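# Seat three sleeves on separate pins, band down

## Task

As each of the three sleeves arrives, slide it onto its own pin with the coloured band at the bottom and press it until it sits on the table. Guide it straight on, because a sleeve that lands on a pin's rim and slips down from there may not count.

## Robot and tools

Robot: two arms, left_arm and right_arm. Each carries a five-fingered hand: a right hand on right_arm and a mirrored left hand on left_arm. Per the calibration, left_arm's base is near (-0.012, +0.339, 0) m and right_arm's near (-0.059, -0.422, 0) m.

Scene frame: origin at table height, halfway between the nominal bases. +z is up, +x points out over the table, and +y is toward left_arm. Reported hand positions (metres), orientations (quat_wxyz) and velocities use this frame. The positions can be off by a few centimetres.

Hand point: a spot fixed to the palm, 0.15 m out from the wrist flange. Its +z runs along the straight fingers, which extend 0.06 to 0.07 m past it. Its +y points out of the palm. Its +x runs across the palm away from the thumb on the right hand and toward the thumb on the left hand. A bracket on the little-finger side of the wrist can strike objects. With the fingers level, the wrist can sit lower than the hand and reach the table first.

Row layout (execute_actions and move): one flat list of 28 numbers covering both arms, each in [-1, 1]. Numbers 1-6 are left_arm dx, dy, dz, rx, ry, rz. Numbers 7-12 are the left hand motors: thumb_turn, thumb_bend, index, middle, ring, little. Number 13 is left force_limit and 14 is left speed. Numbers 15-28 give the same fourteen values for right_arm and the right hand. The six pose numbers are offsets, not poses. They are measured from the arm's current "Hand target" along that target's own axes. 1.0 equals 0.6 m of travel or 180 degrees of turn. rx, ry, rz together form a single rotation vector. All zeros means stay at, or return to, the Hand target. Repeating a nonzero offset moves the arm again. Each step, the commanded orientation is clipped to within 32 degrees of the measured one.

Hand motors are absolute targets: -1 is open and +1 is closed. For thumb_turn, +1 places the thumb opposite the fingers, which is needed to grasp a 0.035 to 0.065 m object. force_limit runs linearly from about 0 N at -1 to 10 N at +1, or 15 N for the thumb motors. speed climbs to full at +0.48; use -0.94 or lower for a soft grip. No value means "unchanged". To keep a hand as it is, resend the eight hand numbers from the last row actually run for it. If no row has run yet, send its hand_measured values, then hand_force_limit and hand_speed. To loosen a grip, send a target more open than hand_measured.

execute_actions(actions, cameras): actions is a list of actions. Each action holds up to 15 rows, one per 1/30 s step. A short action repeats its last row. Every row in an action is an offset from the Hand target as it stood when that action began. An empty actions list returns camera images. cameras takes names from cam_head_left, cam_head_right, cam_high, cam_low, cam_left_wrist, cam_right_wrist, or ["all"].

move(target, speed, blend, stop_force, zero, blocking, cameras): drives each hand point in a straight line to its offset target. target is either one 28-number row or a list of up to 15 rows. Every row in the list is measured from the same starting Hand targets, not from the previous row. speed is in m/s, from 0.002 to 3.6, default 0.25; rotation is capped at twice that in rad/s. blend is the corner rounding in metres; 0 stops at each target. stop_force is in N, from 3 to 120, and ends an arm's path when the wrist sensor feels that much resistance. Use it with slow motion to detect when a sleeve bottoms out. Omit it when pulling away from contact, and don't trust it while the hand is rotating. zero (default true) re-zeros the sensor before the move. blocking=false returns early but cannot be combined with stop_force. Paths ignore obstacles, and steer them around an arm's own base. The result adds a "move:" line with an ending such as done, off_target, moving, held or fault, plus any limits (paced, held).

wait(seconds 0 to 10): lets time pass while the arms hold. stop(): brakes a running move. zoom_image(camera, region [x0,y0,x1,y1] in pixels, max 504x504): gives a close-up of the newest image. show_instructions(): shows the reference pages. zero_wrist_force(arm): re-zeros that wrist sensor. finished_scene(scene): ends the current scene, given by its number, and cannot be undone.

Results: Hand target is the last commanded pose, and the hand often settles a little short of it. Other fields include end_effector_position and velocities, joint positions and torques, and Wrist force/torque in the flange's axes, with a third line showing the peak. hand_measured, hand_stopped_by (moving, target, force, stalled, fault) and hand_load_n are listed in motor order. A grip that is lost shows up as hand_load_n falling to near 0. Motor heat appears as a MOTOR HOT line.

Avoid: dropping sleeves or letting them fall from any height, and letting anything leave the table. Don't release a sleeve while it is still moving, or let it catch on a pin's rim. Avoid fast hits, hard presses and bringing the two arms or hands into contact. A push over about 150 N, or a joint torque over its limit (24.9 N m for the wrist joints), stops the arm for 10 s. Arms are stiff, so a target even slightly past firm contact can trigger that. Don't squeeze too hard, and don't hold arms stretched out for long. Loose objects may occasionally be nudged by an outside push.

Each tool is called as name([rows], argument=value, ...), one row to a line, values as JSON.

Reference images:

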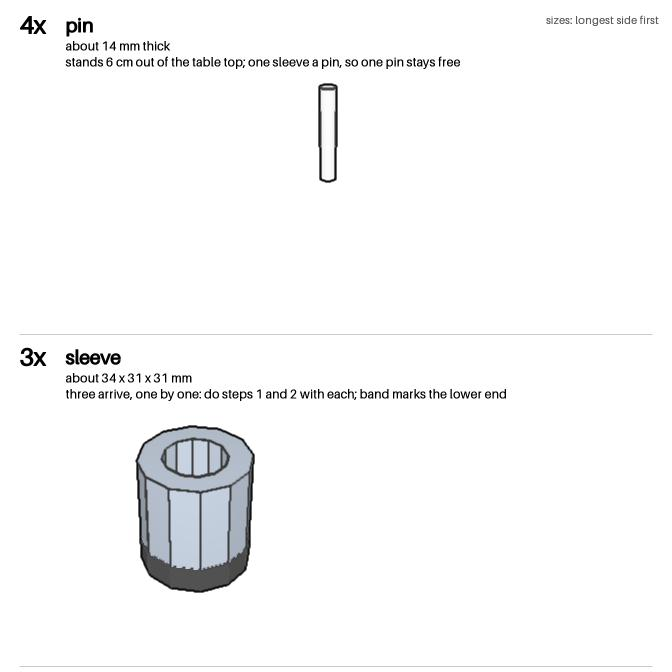

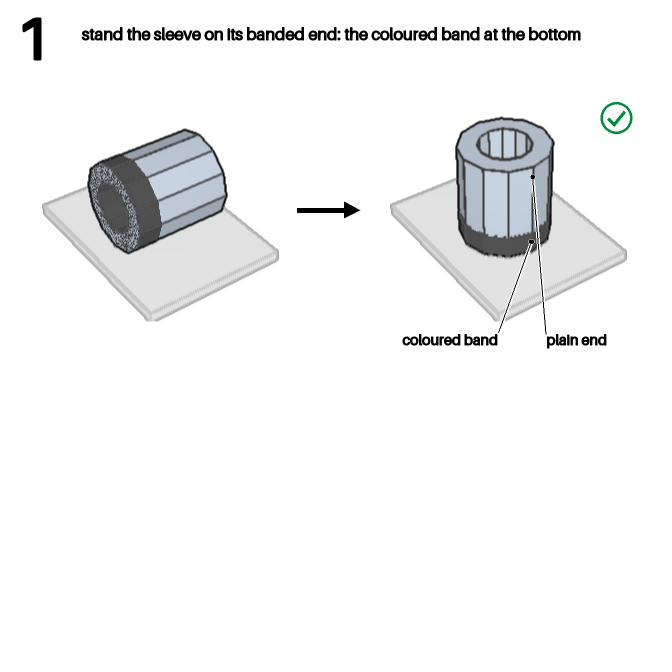

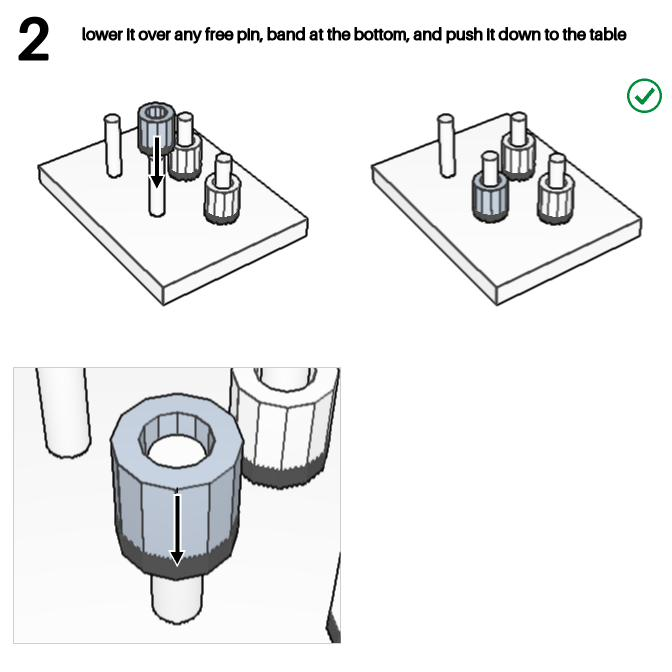

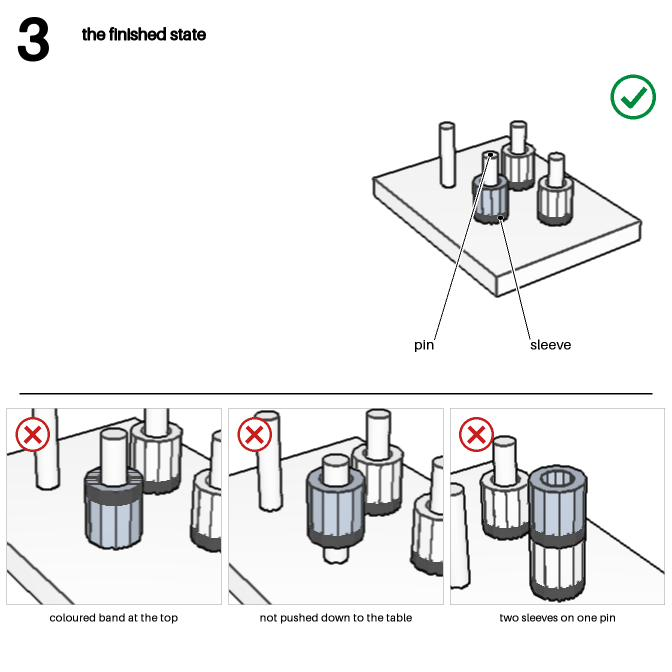

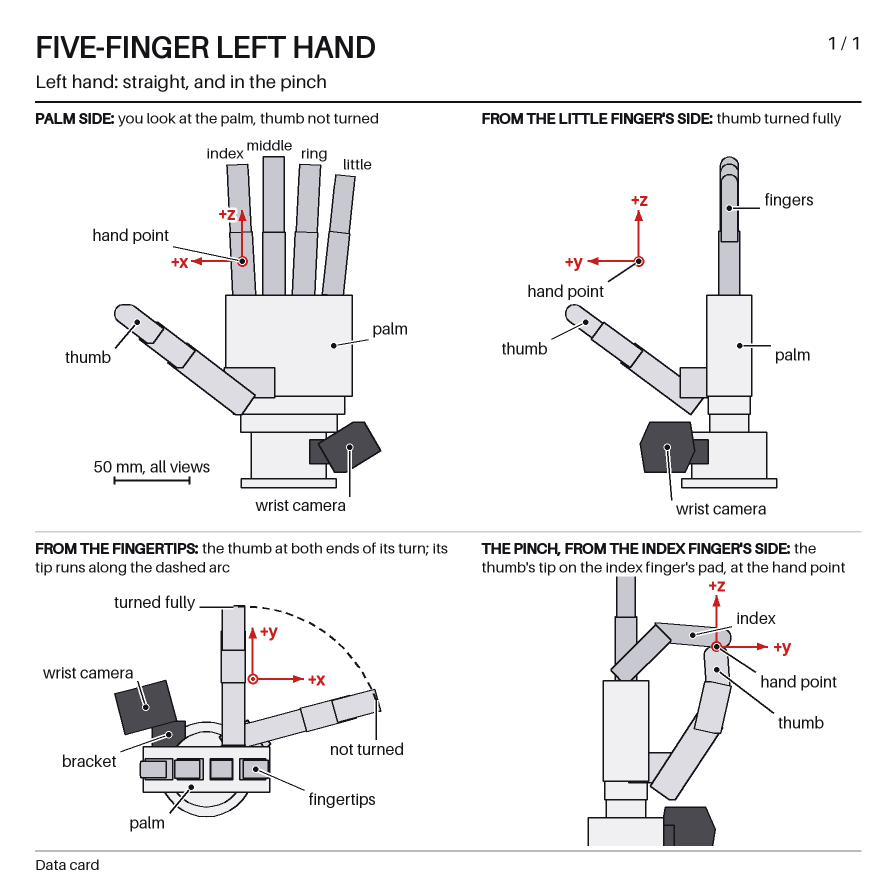

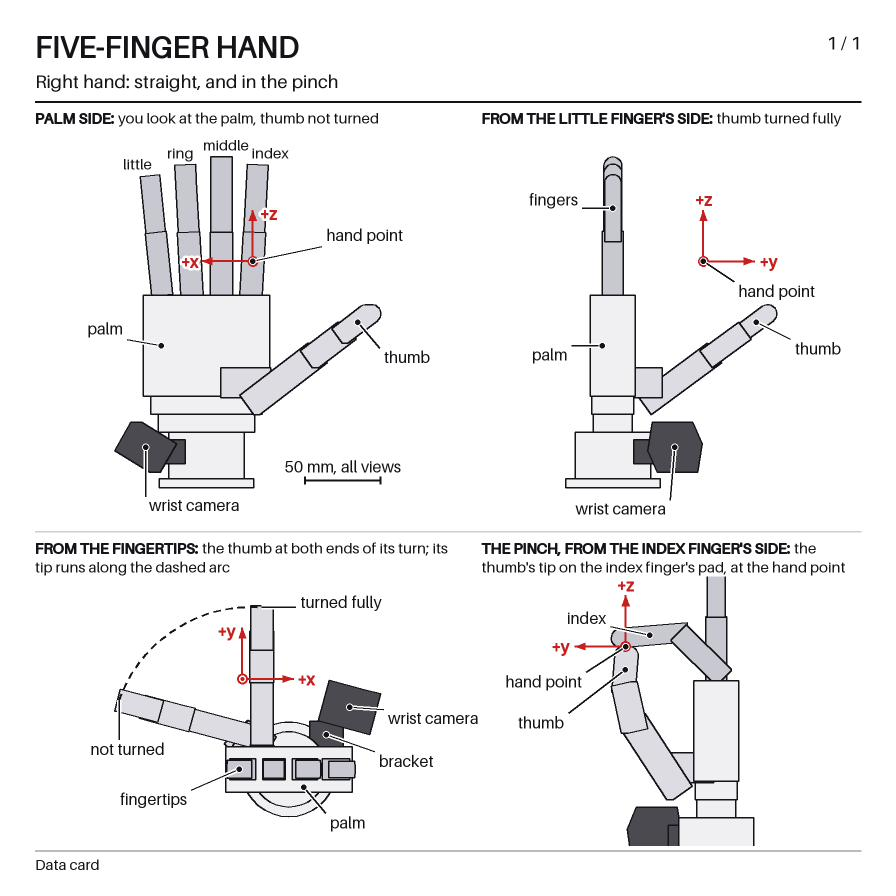

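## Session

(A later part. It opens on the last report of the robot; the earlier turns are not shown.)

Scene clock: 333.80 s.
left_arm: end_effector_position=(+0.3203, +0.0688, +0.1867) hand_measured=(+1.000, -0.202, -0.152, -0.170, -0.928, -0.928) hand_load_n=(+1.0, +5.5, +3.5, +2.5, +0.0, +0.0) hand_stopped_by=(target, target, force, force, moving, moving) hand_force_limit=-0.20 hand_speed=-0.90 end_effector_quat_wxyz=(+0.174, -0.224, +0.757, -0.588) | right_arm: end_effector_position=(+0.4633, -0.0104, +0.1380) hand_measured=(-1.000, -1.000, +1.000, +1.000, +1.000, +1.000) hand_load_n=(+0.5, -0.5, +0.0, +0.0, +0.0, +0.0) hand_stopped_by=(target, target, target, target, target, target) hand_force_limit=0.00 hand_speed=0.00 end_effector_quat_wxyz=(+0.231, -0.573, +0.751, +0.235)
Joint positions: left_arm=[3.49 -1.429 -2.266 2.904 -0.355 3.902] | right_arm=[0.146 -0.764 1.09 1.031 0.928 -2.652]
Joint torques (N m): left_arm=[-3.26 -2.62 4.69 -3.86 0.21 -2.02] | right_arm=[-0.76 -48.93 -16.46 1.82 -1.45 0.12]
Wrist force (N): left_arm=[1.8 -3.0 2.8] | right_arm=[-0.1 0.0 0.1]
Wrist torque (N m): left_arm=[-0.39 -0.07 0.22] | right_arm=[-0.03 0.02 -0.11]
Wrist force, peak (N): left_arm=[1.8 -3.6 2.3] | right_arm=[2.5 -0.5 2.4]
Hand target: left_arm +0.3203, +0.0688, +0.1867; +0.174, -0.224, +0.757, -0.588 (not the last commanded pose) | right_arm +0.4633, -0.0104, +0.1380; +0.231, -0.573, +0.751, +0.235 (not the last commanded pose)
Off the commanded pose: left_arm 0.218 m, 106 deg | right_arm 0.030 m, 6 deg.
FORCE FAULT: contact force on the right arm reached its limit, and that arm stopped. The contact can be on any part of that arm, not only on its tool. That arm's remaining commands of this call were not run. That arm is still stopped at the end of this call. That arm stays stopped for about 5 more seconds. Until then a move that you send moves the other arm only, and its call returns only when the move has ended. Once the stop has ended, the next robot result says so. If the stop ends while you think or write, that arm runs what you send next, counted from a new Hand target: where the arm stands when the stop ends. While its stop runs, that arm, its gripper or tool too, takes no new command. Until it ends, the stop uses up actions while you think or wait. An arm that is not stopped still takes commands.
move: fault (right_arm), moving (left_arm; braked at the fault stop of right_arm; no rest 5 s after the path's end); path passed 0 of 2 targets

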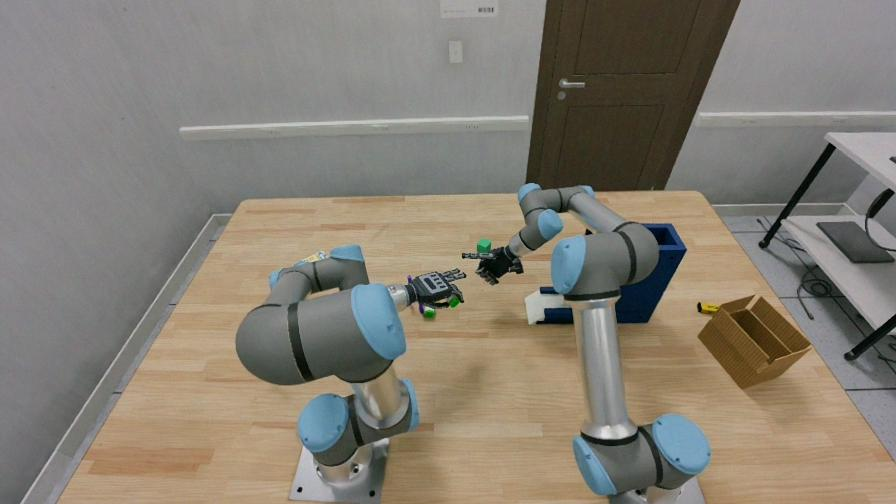

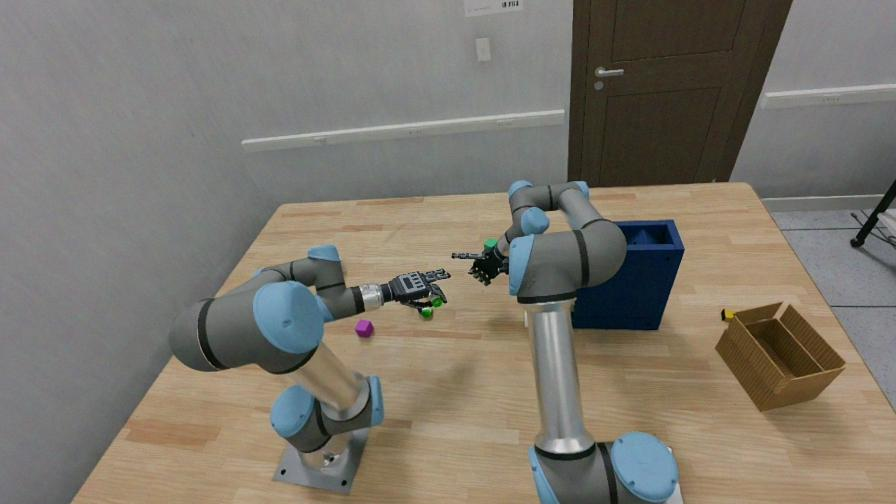

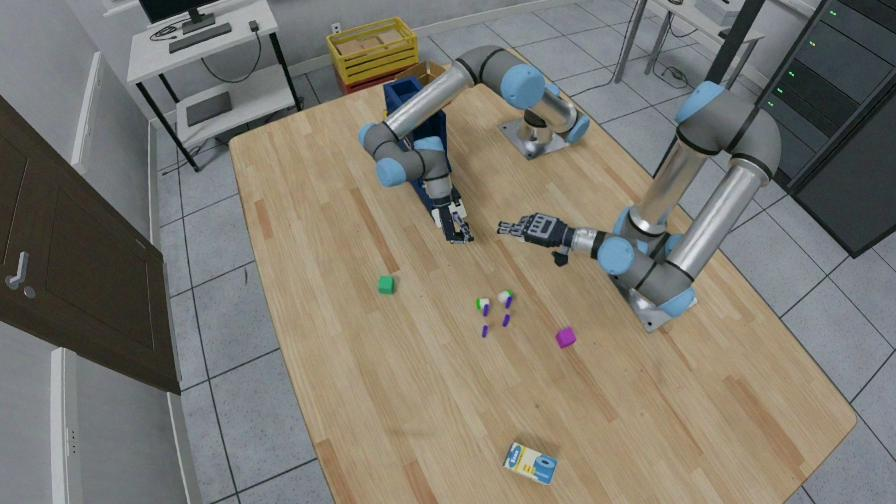

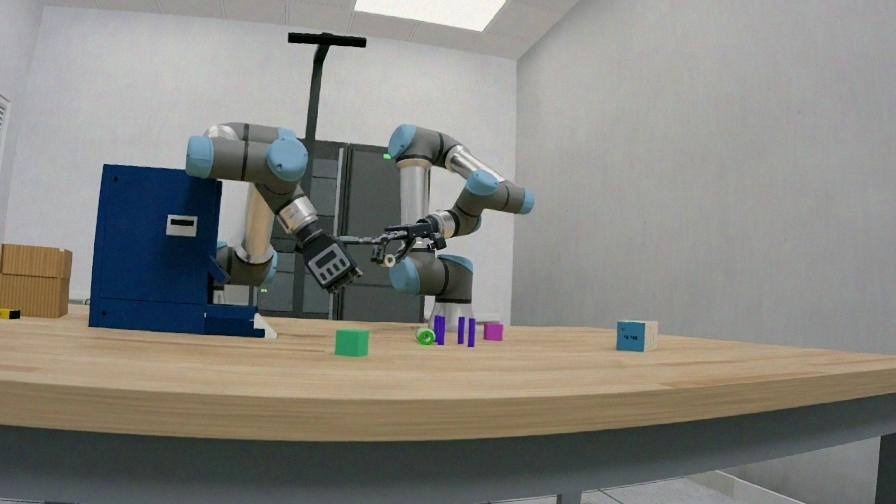

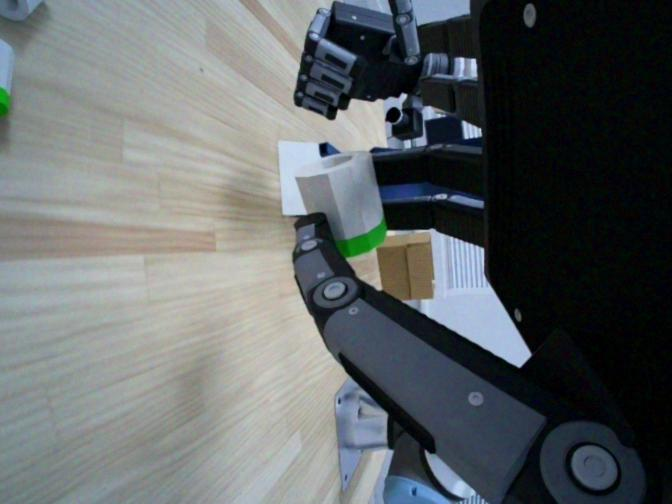

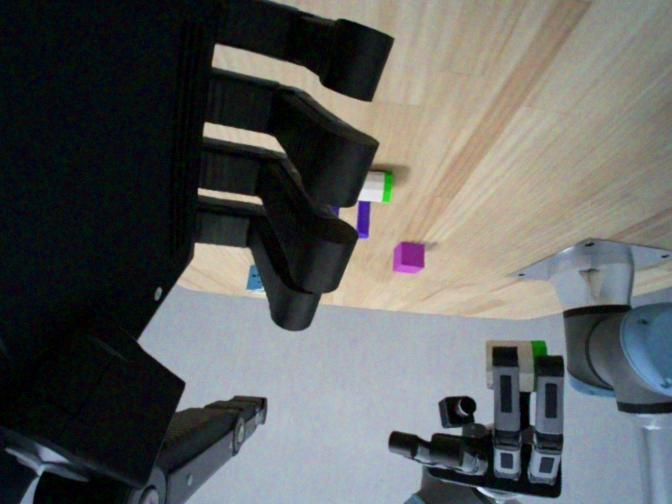

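move(target=[-0.3482,0.0048,-0.1045,0.2725,0.1534,0.4982,1,-0.2,0.1,0.1,-1,-1,-0.2,-0.9,0,0,0,0,0,0,-1,-1,1,1,1,1,0,0], speed=0.15, cameras=["all"])

Scene clock: 344.80 s.
left_arm: end_effector_position=(+0.4628, +0.2331, +0.1996) hand_measured=(+1.000, -0.202, -0.152, -0.170, -1.000, -1.000) hand_load_n=(+1.0, +5.0, +4.0, +3.0, +0.0, +0.0) hand_stopped_by=(target, target, force, force, target, target) hand_force_limit=-0.20 hand_speed=-0.90 end_effector_quat_wxyz=(+0.437, +0.350, +0.760, -0.329) | right_arm: end_effector_position=(+0.4633, -0.0104, +0.1380) hand_measured=(-1.000, -1.000, +1.000, +1.000, +1.000, +1.000) hand_load_n=(+0.0, +0.0, +0.0, +0.0, +0.0, +0.0) hand_stopped_by=(target, target, target, target, target, target) hand_force_limit=0.00 hand_speed=0.00 end_effector_quat_wxyz=(+0.231, -0.573, +0.751, +0.235)
Joint positions: left_arm=[3.75 -1.819 -2.029 2.082 -0.421 6.283] | right_arm=[0.146 -0.764 1.09 1.031 0.928 -2.652]
Joint torques (N m): left_arm=[3.16 33.66 14.9 -4.34 0.57 -1.91] | right_arm=[-0.81 -48.98 -16.72 1.81 -1.44 0.1]
Wrist force (N): left_arm=[-1.0 -0.4 1.3] | right_arm=[-0.1 0.0 0.2]
Wrist torque (N m): left_arm=[-0.17 0.04 0.02] | right_arm=[-0.03 0.00 -0.11]
Wrist force, peak (N): left_arm=[1.8 -3.3 2.7] | right_arm=[-0.5 0.2 0.5]
Hand target: left_arm +0.4622, +0.2340, +0.1996; +0.442, +0.491, +0.575, -0.482 | right_arm +0.4633, -0.0104, +0.1380; +0.231, -0.573, +0.751, +0.235
Off the commanded pose: left_arm 0.001 m, 53 deg; orientation clipped.
FORCE FAULT, CONTINUED: the right arm's stop, for the force fault that an earlier result reported, is over. The rest of the stop counts as 8 of the actions that you can send in this scene. That arm was still stopped when this call began, so it ran no command of this call. That arm's target is now where it stood when the stop ended, not its last command. That arm accepts commands again.
joint sent to its limit (left arm) — joint 6 (wrist 3), upper limit. The joint targets are off in orientation, not in position.
move: off_target (left_arm), not run (right_arm; its earlier fault stop); limits=paced

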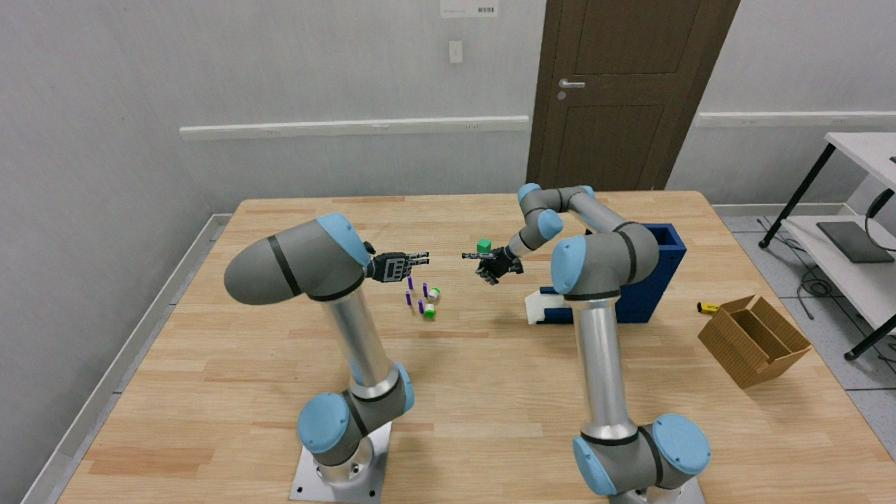

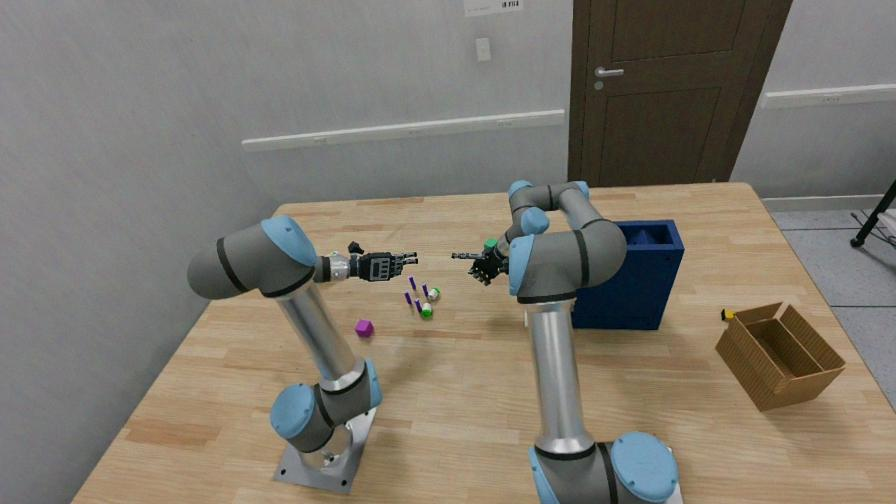

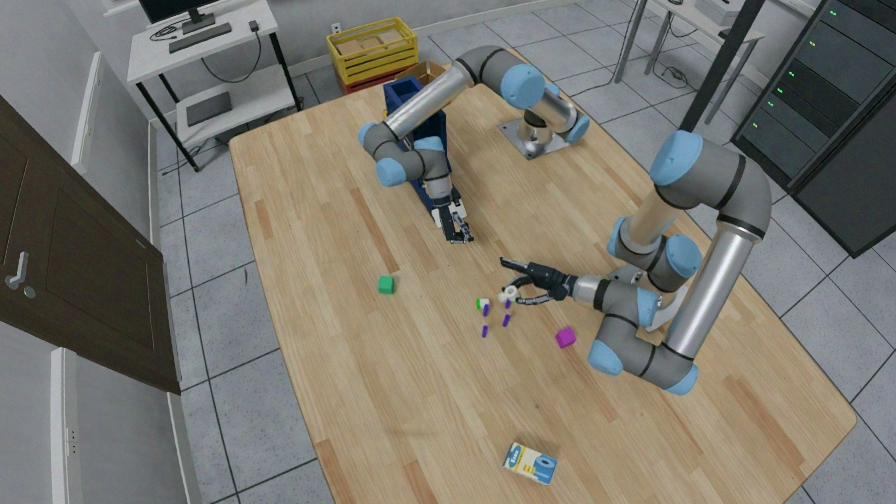

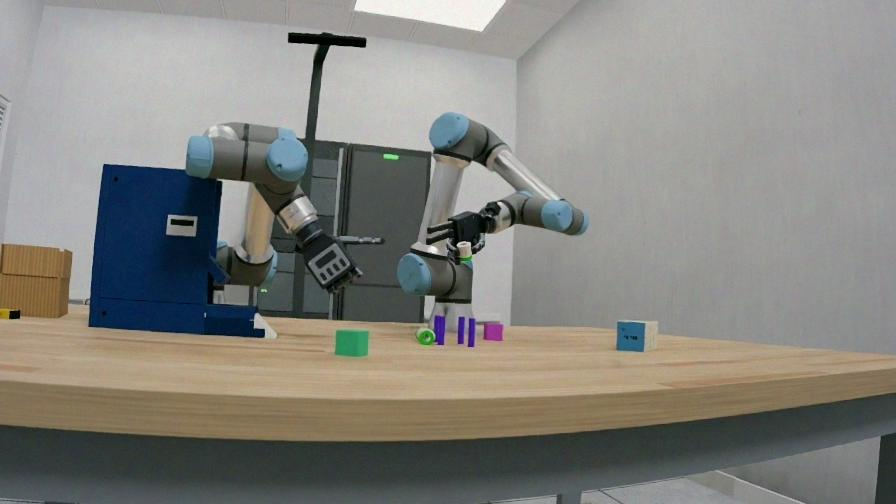

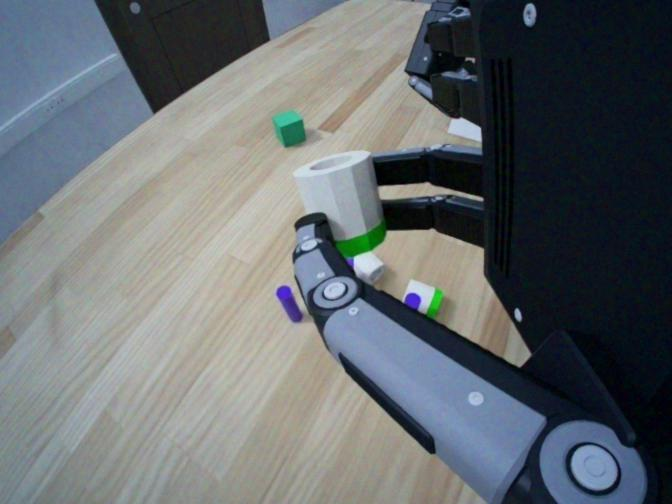

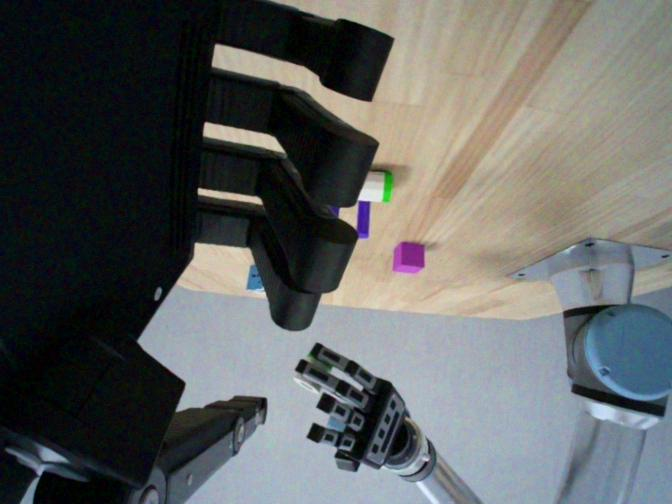

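move(target=[0,0,0,0,0,0,1,-0.2,0.1,0.1,-1,-1,-0.2,-0.9,-0.1643,0.0235,-0.2092,0,0,0,-1,-1,1,1,1,1,0,0], speed=0.12)

move([
  [0,0,0,0.0993,0.0787,-0.6136,1,-0.2,0.1,0.1,-1,-1,-0.2,-0.9,0,0,0,0,0,0,-1,-1,1,1,1,1,0,0],
  [0,0,0,0.0201,-0.1326,0.7036,1,-0.2,0.1,0.1,-1,-1,-0.2,-0.9,0,0,0,0,0,0,-1,-1,1,1,1,1,0,0],
  [0,0,0,0.1005,-0.0396,0.0454,1,-0.2,0.1,0.1,-1,-1,-0.2,-0.9,0,0,0,0,0,0,-1,-1,1,1,1,1,0,0],
], speed=0.45, cameras=["all"])

Scene clock: 365.10 s.
left_arm: end_effector_position=(+0.4628, +0.2331, +0.1996) hand_measured=(+1.000, -0.202, -0.152, -0.170, -1.000, -1.000) hand_load_n=(+1.0, +5.0, +4.0, +2.5, +0.0, +0.0) hand_stopped_by=(target, target, force, force, target, target) hand_force_limit=-0.20 hand_speed=-0.90 end_effector_quat_wxyz=(+0.437, +0.350, +0.760, -0.329) | right_arm: end_effector_position=(+0.4634, -0.0107, +0.2981) hand_measured=(-1.000, -1.000, +1.000, +1.000, +1.000, +1.000) hand_load_n=(+0.0, +0.0, +0.0, +0.0, +0.0, +0.0) hand_stopped_by=(target, target, target, target, target, target) hand_force_limit=0.00 hand_speed=0.00 end_effector_quat_wxyz=(+0.231, -0.573, +0.751, +0.235)
Joint positions: left_arm=[3.75 -1.819 -2.029 2.082 -0.422 6.283] | right_arm=[0.146 -0.831 0.795 1.394 0.928 -2.652]
Joint torques (N m): left_arm=[-5.5 12.91 25.33 -4.87 -0.24 -1.78] | right_arm=[4.57 -39.11 -24.22 2.26 1.65 -1.05]
Wrist force (N): left_arm=[-1.1 -0.5 1.4] | right_arm=[-0.1 -0.1 0.1]
Wrist torque (N m): left_arm=[-0.20 0.06 0.02] | right_arm=[-0.04 -0.01 -0.03]
Wrist force, peak (N): left_arm=[-1.1 -0.6 1.6] | right_arm=[0.7 -0.2 1.1]
Hand target: left_arm +0.4628, +0.2331, +0.1996; +0.437, +0.350, +0.760, -0.329 (not the last commanded pose) | right_arm +0.4633, -0.0106, +0.2982; +0.231, -0.573, +0.751, +0.235
Off the commanded pose: left_arm 0.001 m, 32 deg | right_arm 0.000 m, 0 deg.
move: off_target (left_arm)

Scene clock: 373.17 s.
left_arm: end_effector_position=(+0.4628, +0.2331, +0.1997) hand_measured=(+1.000, -0.202, -0.152, -0.170, -1.000, -1.000) hand_load_n=(+1.0, +5.5, +4.0, +2.5, +0.0, +0.0) hand_stopped_by=(target, target, force, force, target, target) hand_force_limit=-0.20 hand_speed=-0.90 end_effector_quat_wxyz=(+0.445, +0.447, +0.644, -0.433) | right_arm: end_effector_position=(+0.4633, -0.0106, +0.2982) hand_measured=(-1.000, -1.000, +1.000, +1.000, +1.000, +1.000) hand_load_n=(+0.0, -0.5, +0.0, +0.0, +0.0, +0.0) hand_stopped_by=(target, target, target, target, target, target) hand_force_limit=0.00 hand_speed=0.00 end_effector_quat_wxyz=(+0.231, -0.573, +0.751, +0.235)
Joint positions: left_arm=[3.808 -2.067 -2.064 1.487 -0.499 0.961] | right_arm=[0.146 -0.831 0.795 1.394 0.928 -2.652]
Joint torques (N m): left_arm=[9.5 16.12 -2.58 -1.62 -1.1 -2.14] | right_arm=[4.42 -59.35 -26.58 3.91 1.65 1.69]
Wrist force (N): left_arm=[-1.0 -0.7 1.5] | right_arm=[0.1 -0.2 0.2]
Wrist torque (N m): left_arm=[-0.24 0.02 -0.06] | right_arm=[-0.07 -0.05 -0.02]
Wrist force, peak (N): left_arm=[3.3 -1.9 3.1] | right_arm=[-0.2 0.0 0.6]
Hand target: left_arm +0.4628, +0.2331, +0.1996; +0.445, +0.447, +0.644, -0.433 | right_arm +0.4633, -0.0106, +0.2982; +0.231, -0.573, +0.751, +0.235
Off the commanded pose: left_arm 0.000 m, 0 deg | right_arm 0.000 m, 0 deg.
move: done

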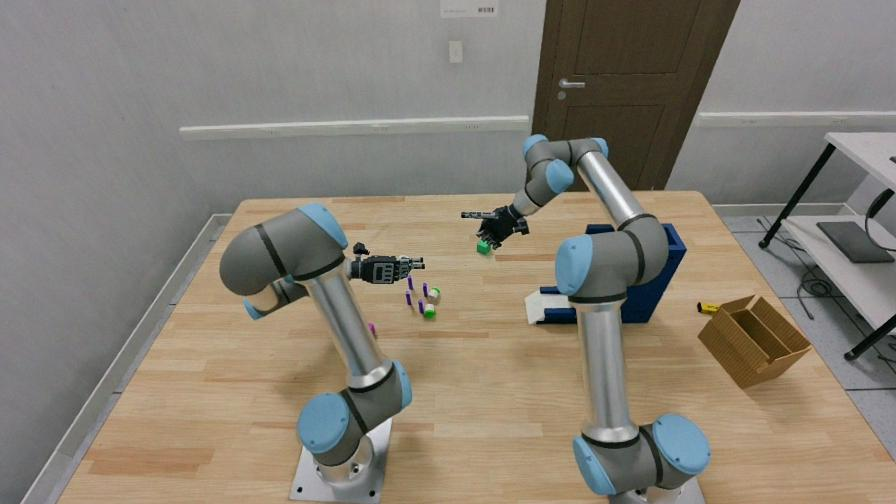

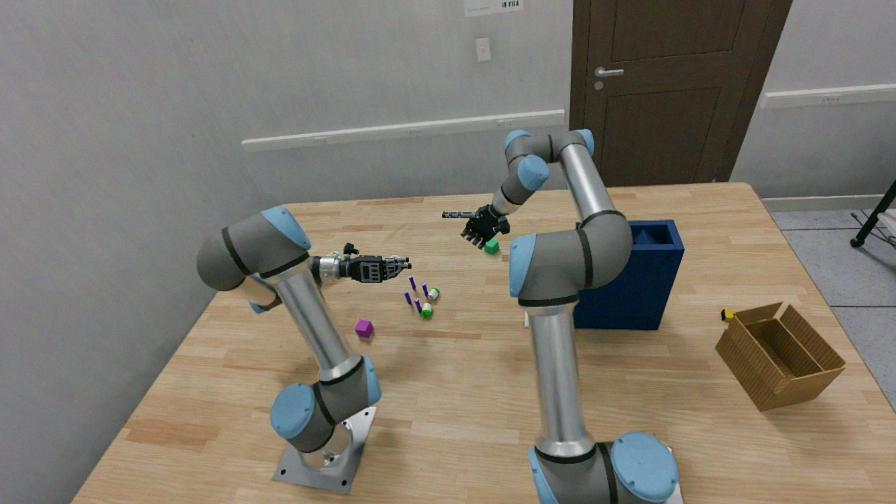

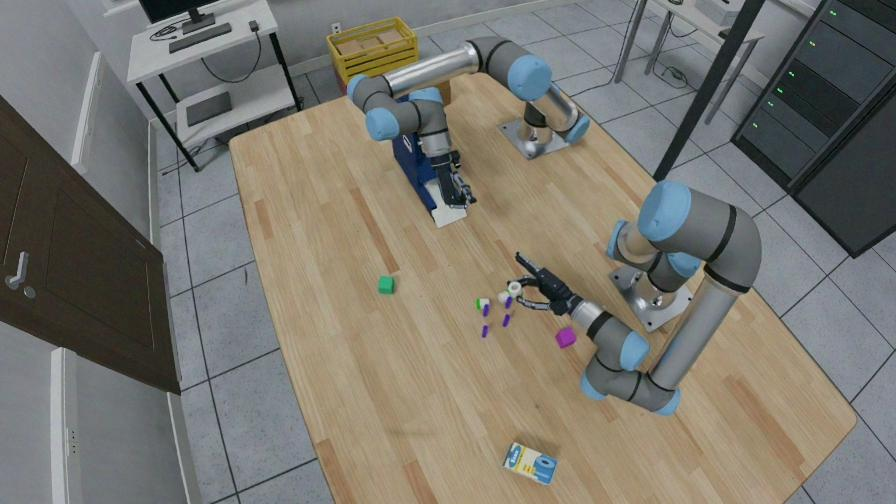

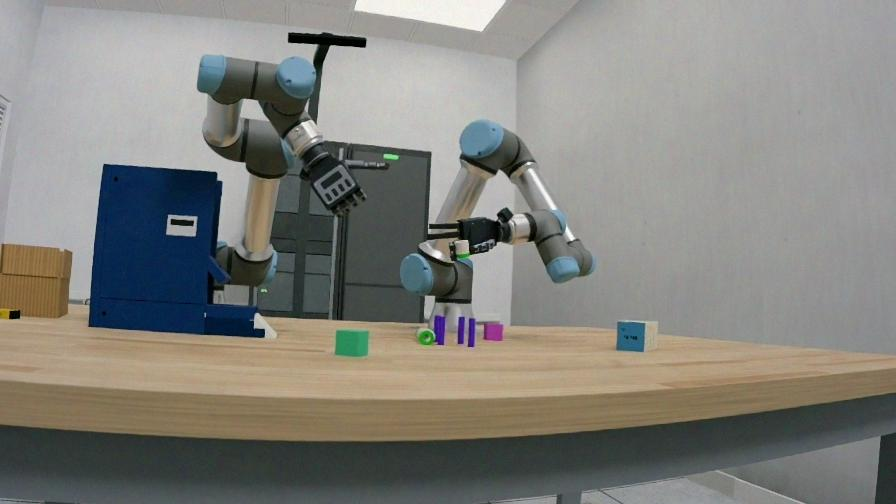

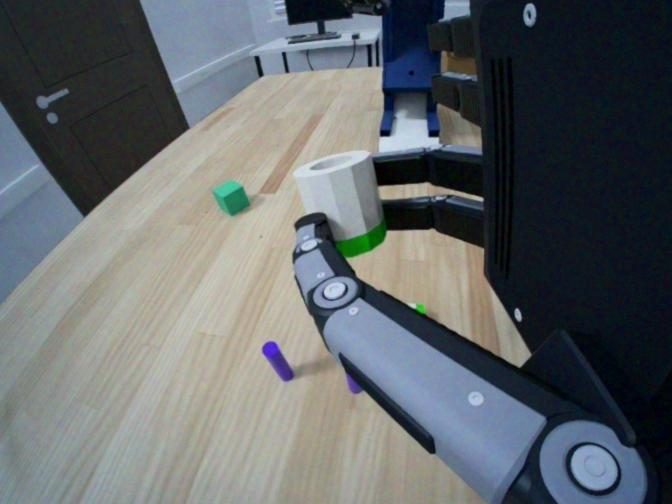

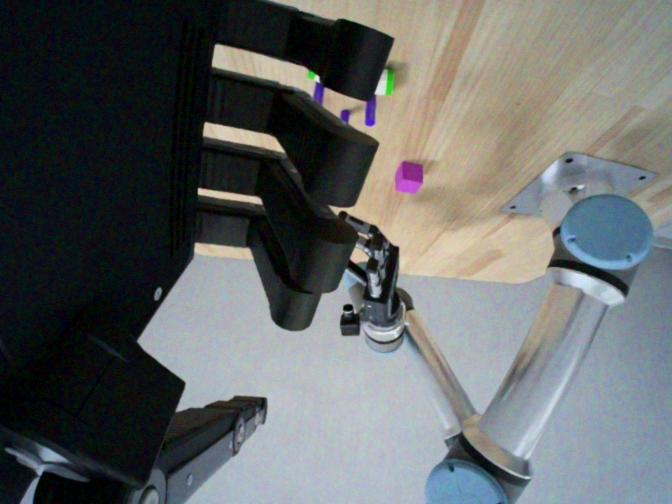

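move(target=[0.08,0.0133,0.0191,0.1529,-0.06,0.0685,1,-0.2,0.1,0.1,-1,-1,-0.2,-0.9,0.075,-0.0107,0.0955,0.0199,0.0808,-0.0065,-1,-1,-1,-1,-1,-1,0,0], speed=0.15, cameras=["all"])

Scene clock: 387.00 s.
left_arm: end_effector_position=(+0.4628, +0.2330, +0.1496) hand_measured=(+1.000, -0.202, -0.152, -0.170, -1.000, -1.000) hand_load_n=(+1.0, +5.0, +4.0, +2.5, +0.0, +0.0) hand_stopped_by=(target, target, force, force, target, target) hand_force_limit=-0.20 hand_speed=-0.90 end_effector_quat_wxyz=(+0.428, +0.563, +0.427, -0.564) | right_arm: end_effector_position=(+0.4633, -0.0105, +0.2250) hand_measured=(-1.000, -1.000, -1.000, -1.000, -1.000, -1.000) hand_load_n=(+0.0, -0.5, +0.0, +0.0, +0.0, +0.0) hand_stopped_by=(target, target, target, target, target, target) hand_force_limit=0.00 hand_speed=0.00 end_effector_quat_wxyz=(+0.154, -0.598, +0.775, +0.135)
Joint positions: left_arm=[3.738 -2.441 -1.84 1.137 -0.841 1.572] | right_arm=[0.231 -0.76 0.753 1.397 1.197 -2.615]
Joint torques (N m): left_arm=[9.56 49.97 -3.99 1.05 0.49 -0.87] | right_arm=[-7.86 -63.3 -12.15 3.44 -2.7 -1.73]
Wrist force (N): left_arm=[-1.1 -0.2 2.0] | right_arm=[0.0 -0.2 -0.1]
Wrist torque (N m): left_arm=[-0.28 0.07 0.00] | right_arm=[-0.03 0.00 -0.09]
Wrist force, peak (N): left_arm=[-1.4 -0.6 1.8] | right_arm=[-0.5 0.1 -0.1]
Hand target: left_arm +0.4627, +0.2331, +0.1497; +0.428, +0.563, +0.427, -0.564 | right_arm +0.4633, -0.0105, +0.2251; +0.154, -0.598, +0.775, +0.135
Off the commanded pose: left_arm 0.000 m, 0 deg | right_arm 0.000 m, 0 deg.
move: done

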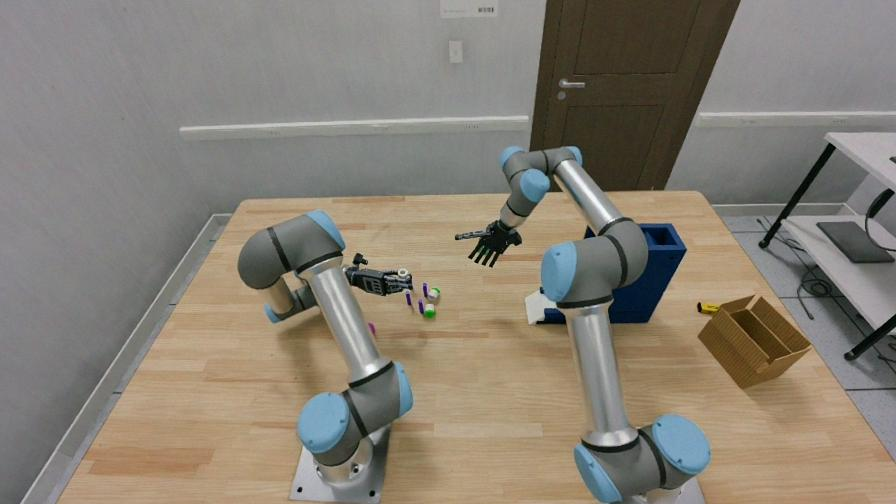

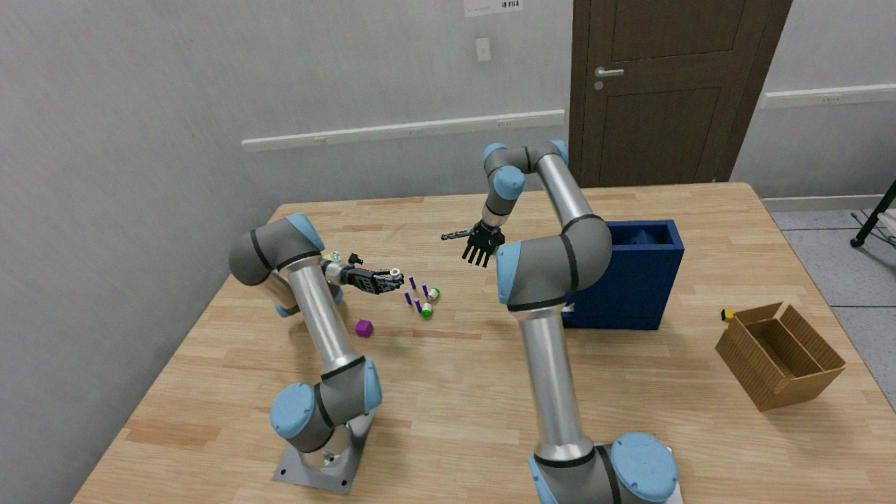

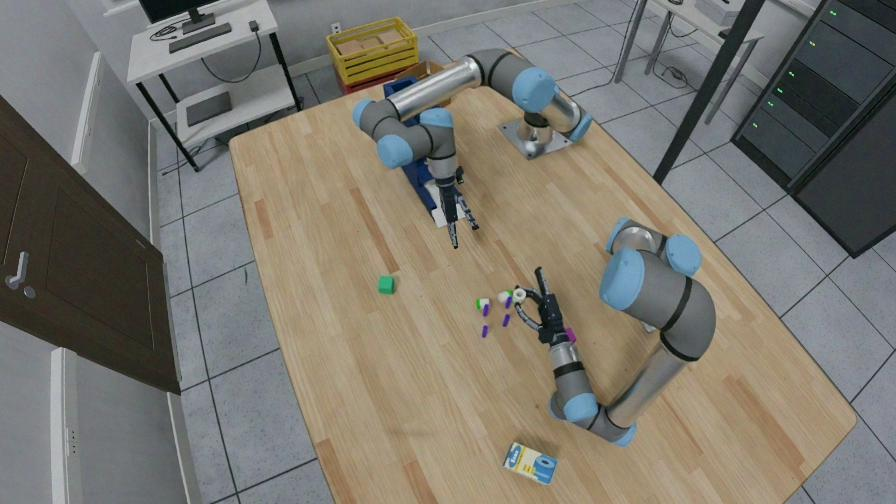

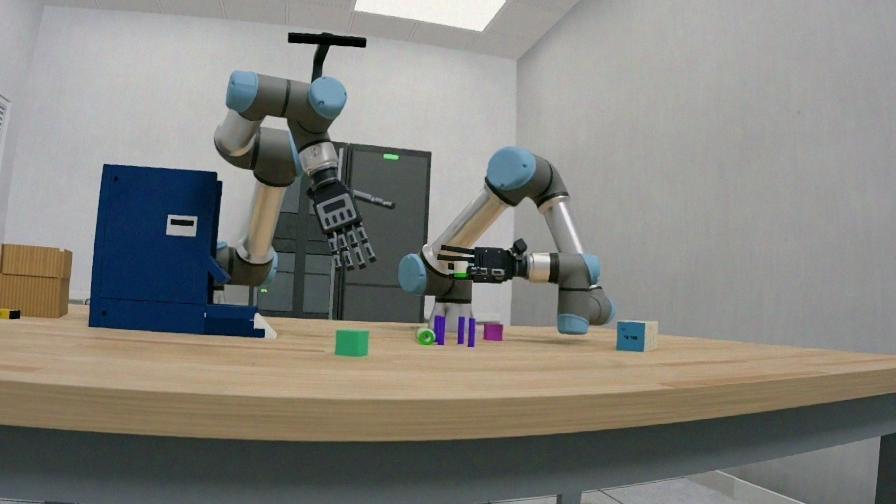

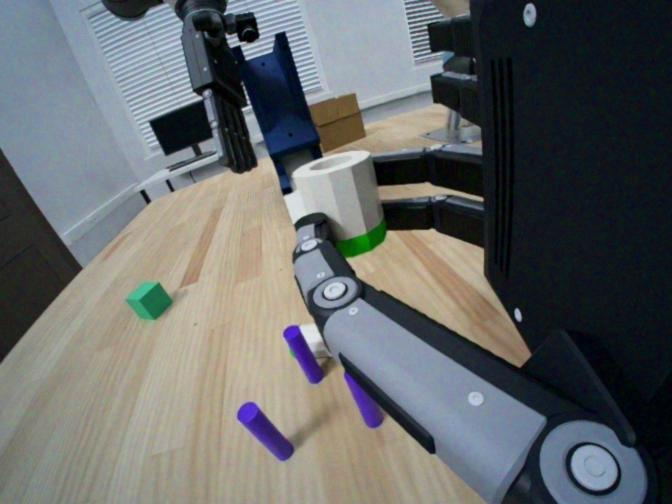

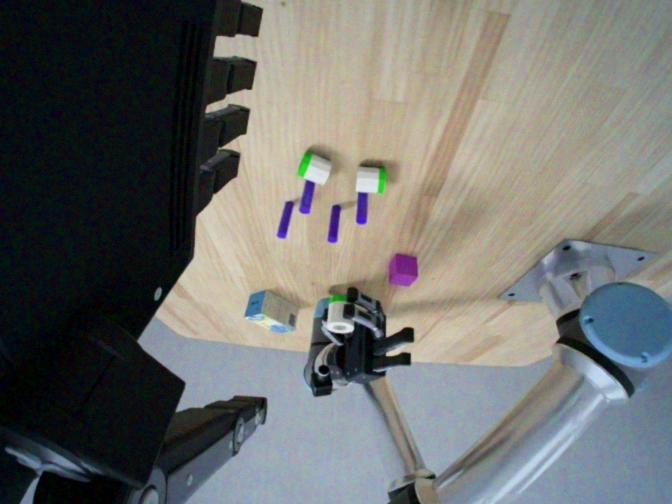

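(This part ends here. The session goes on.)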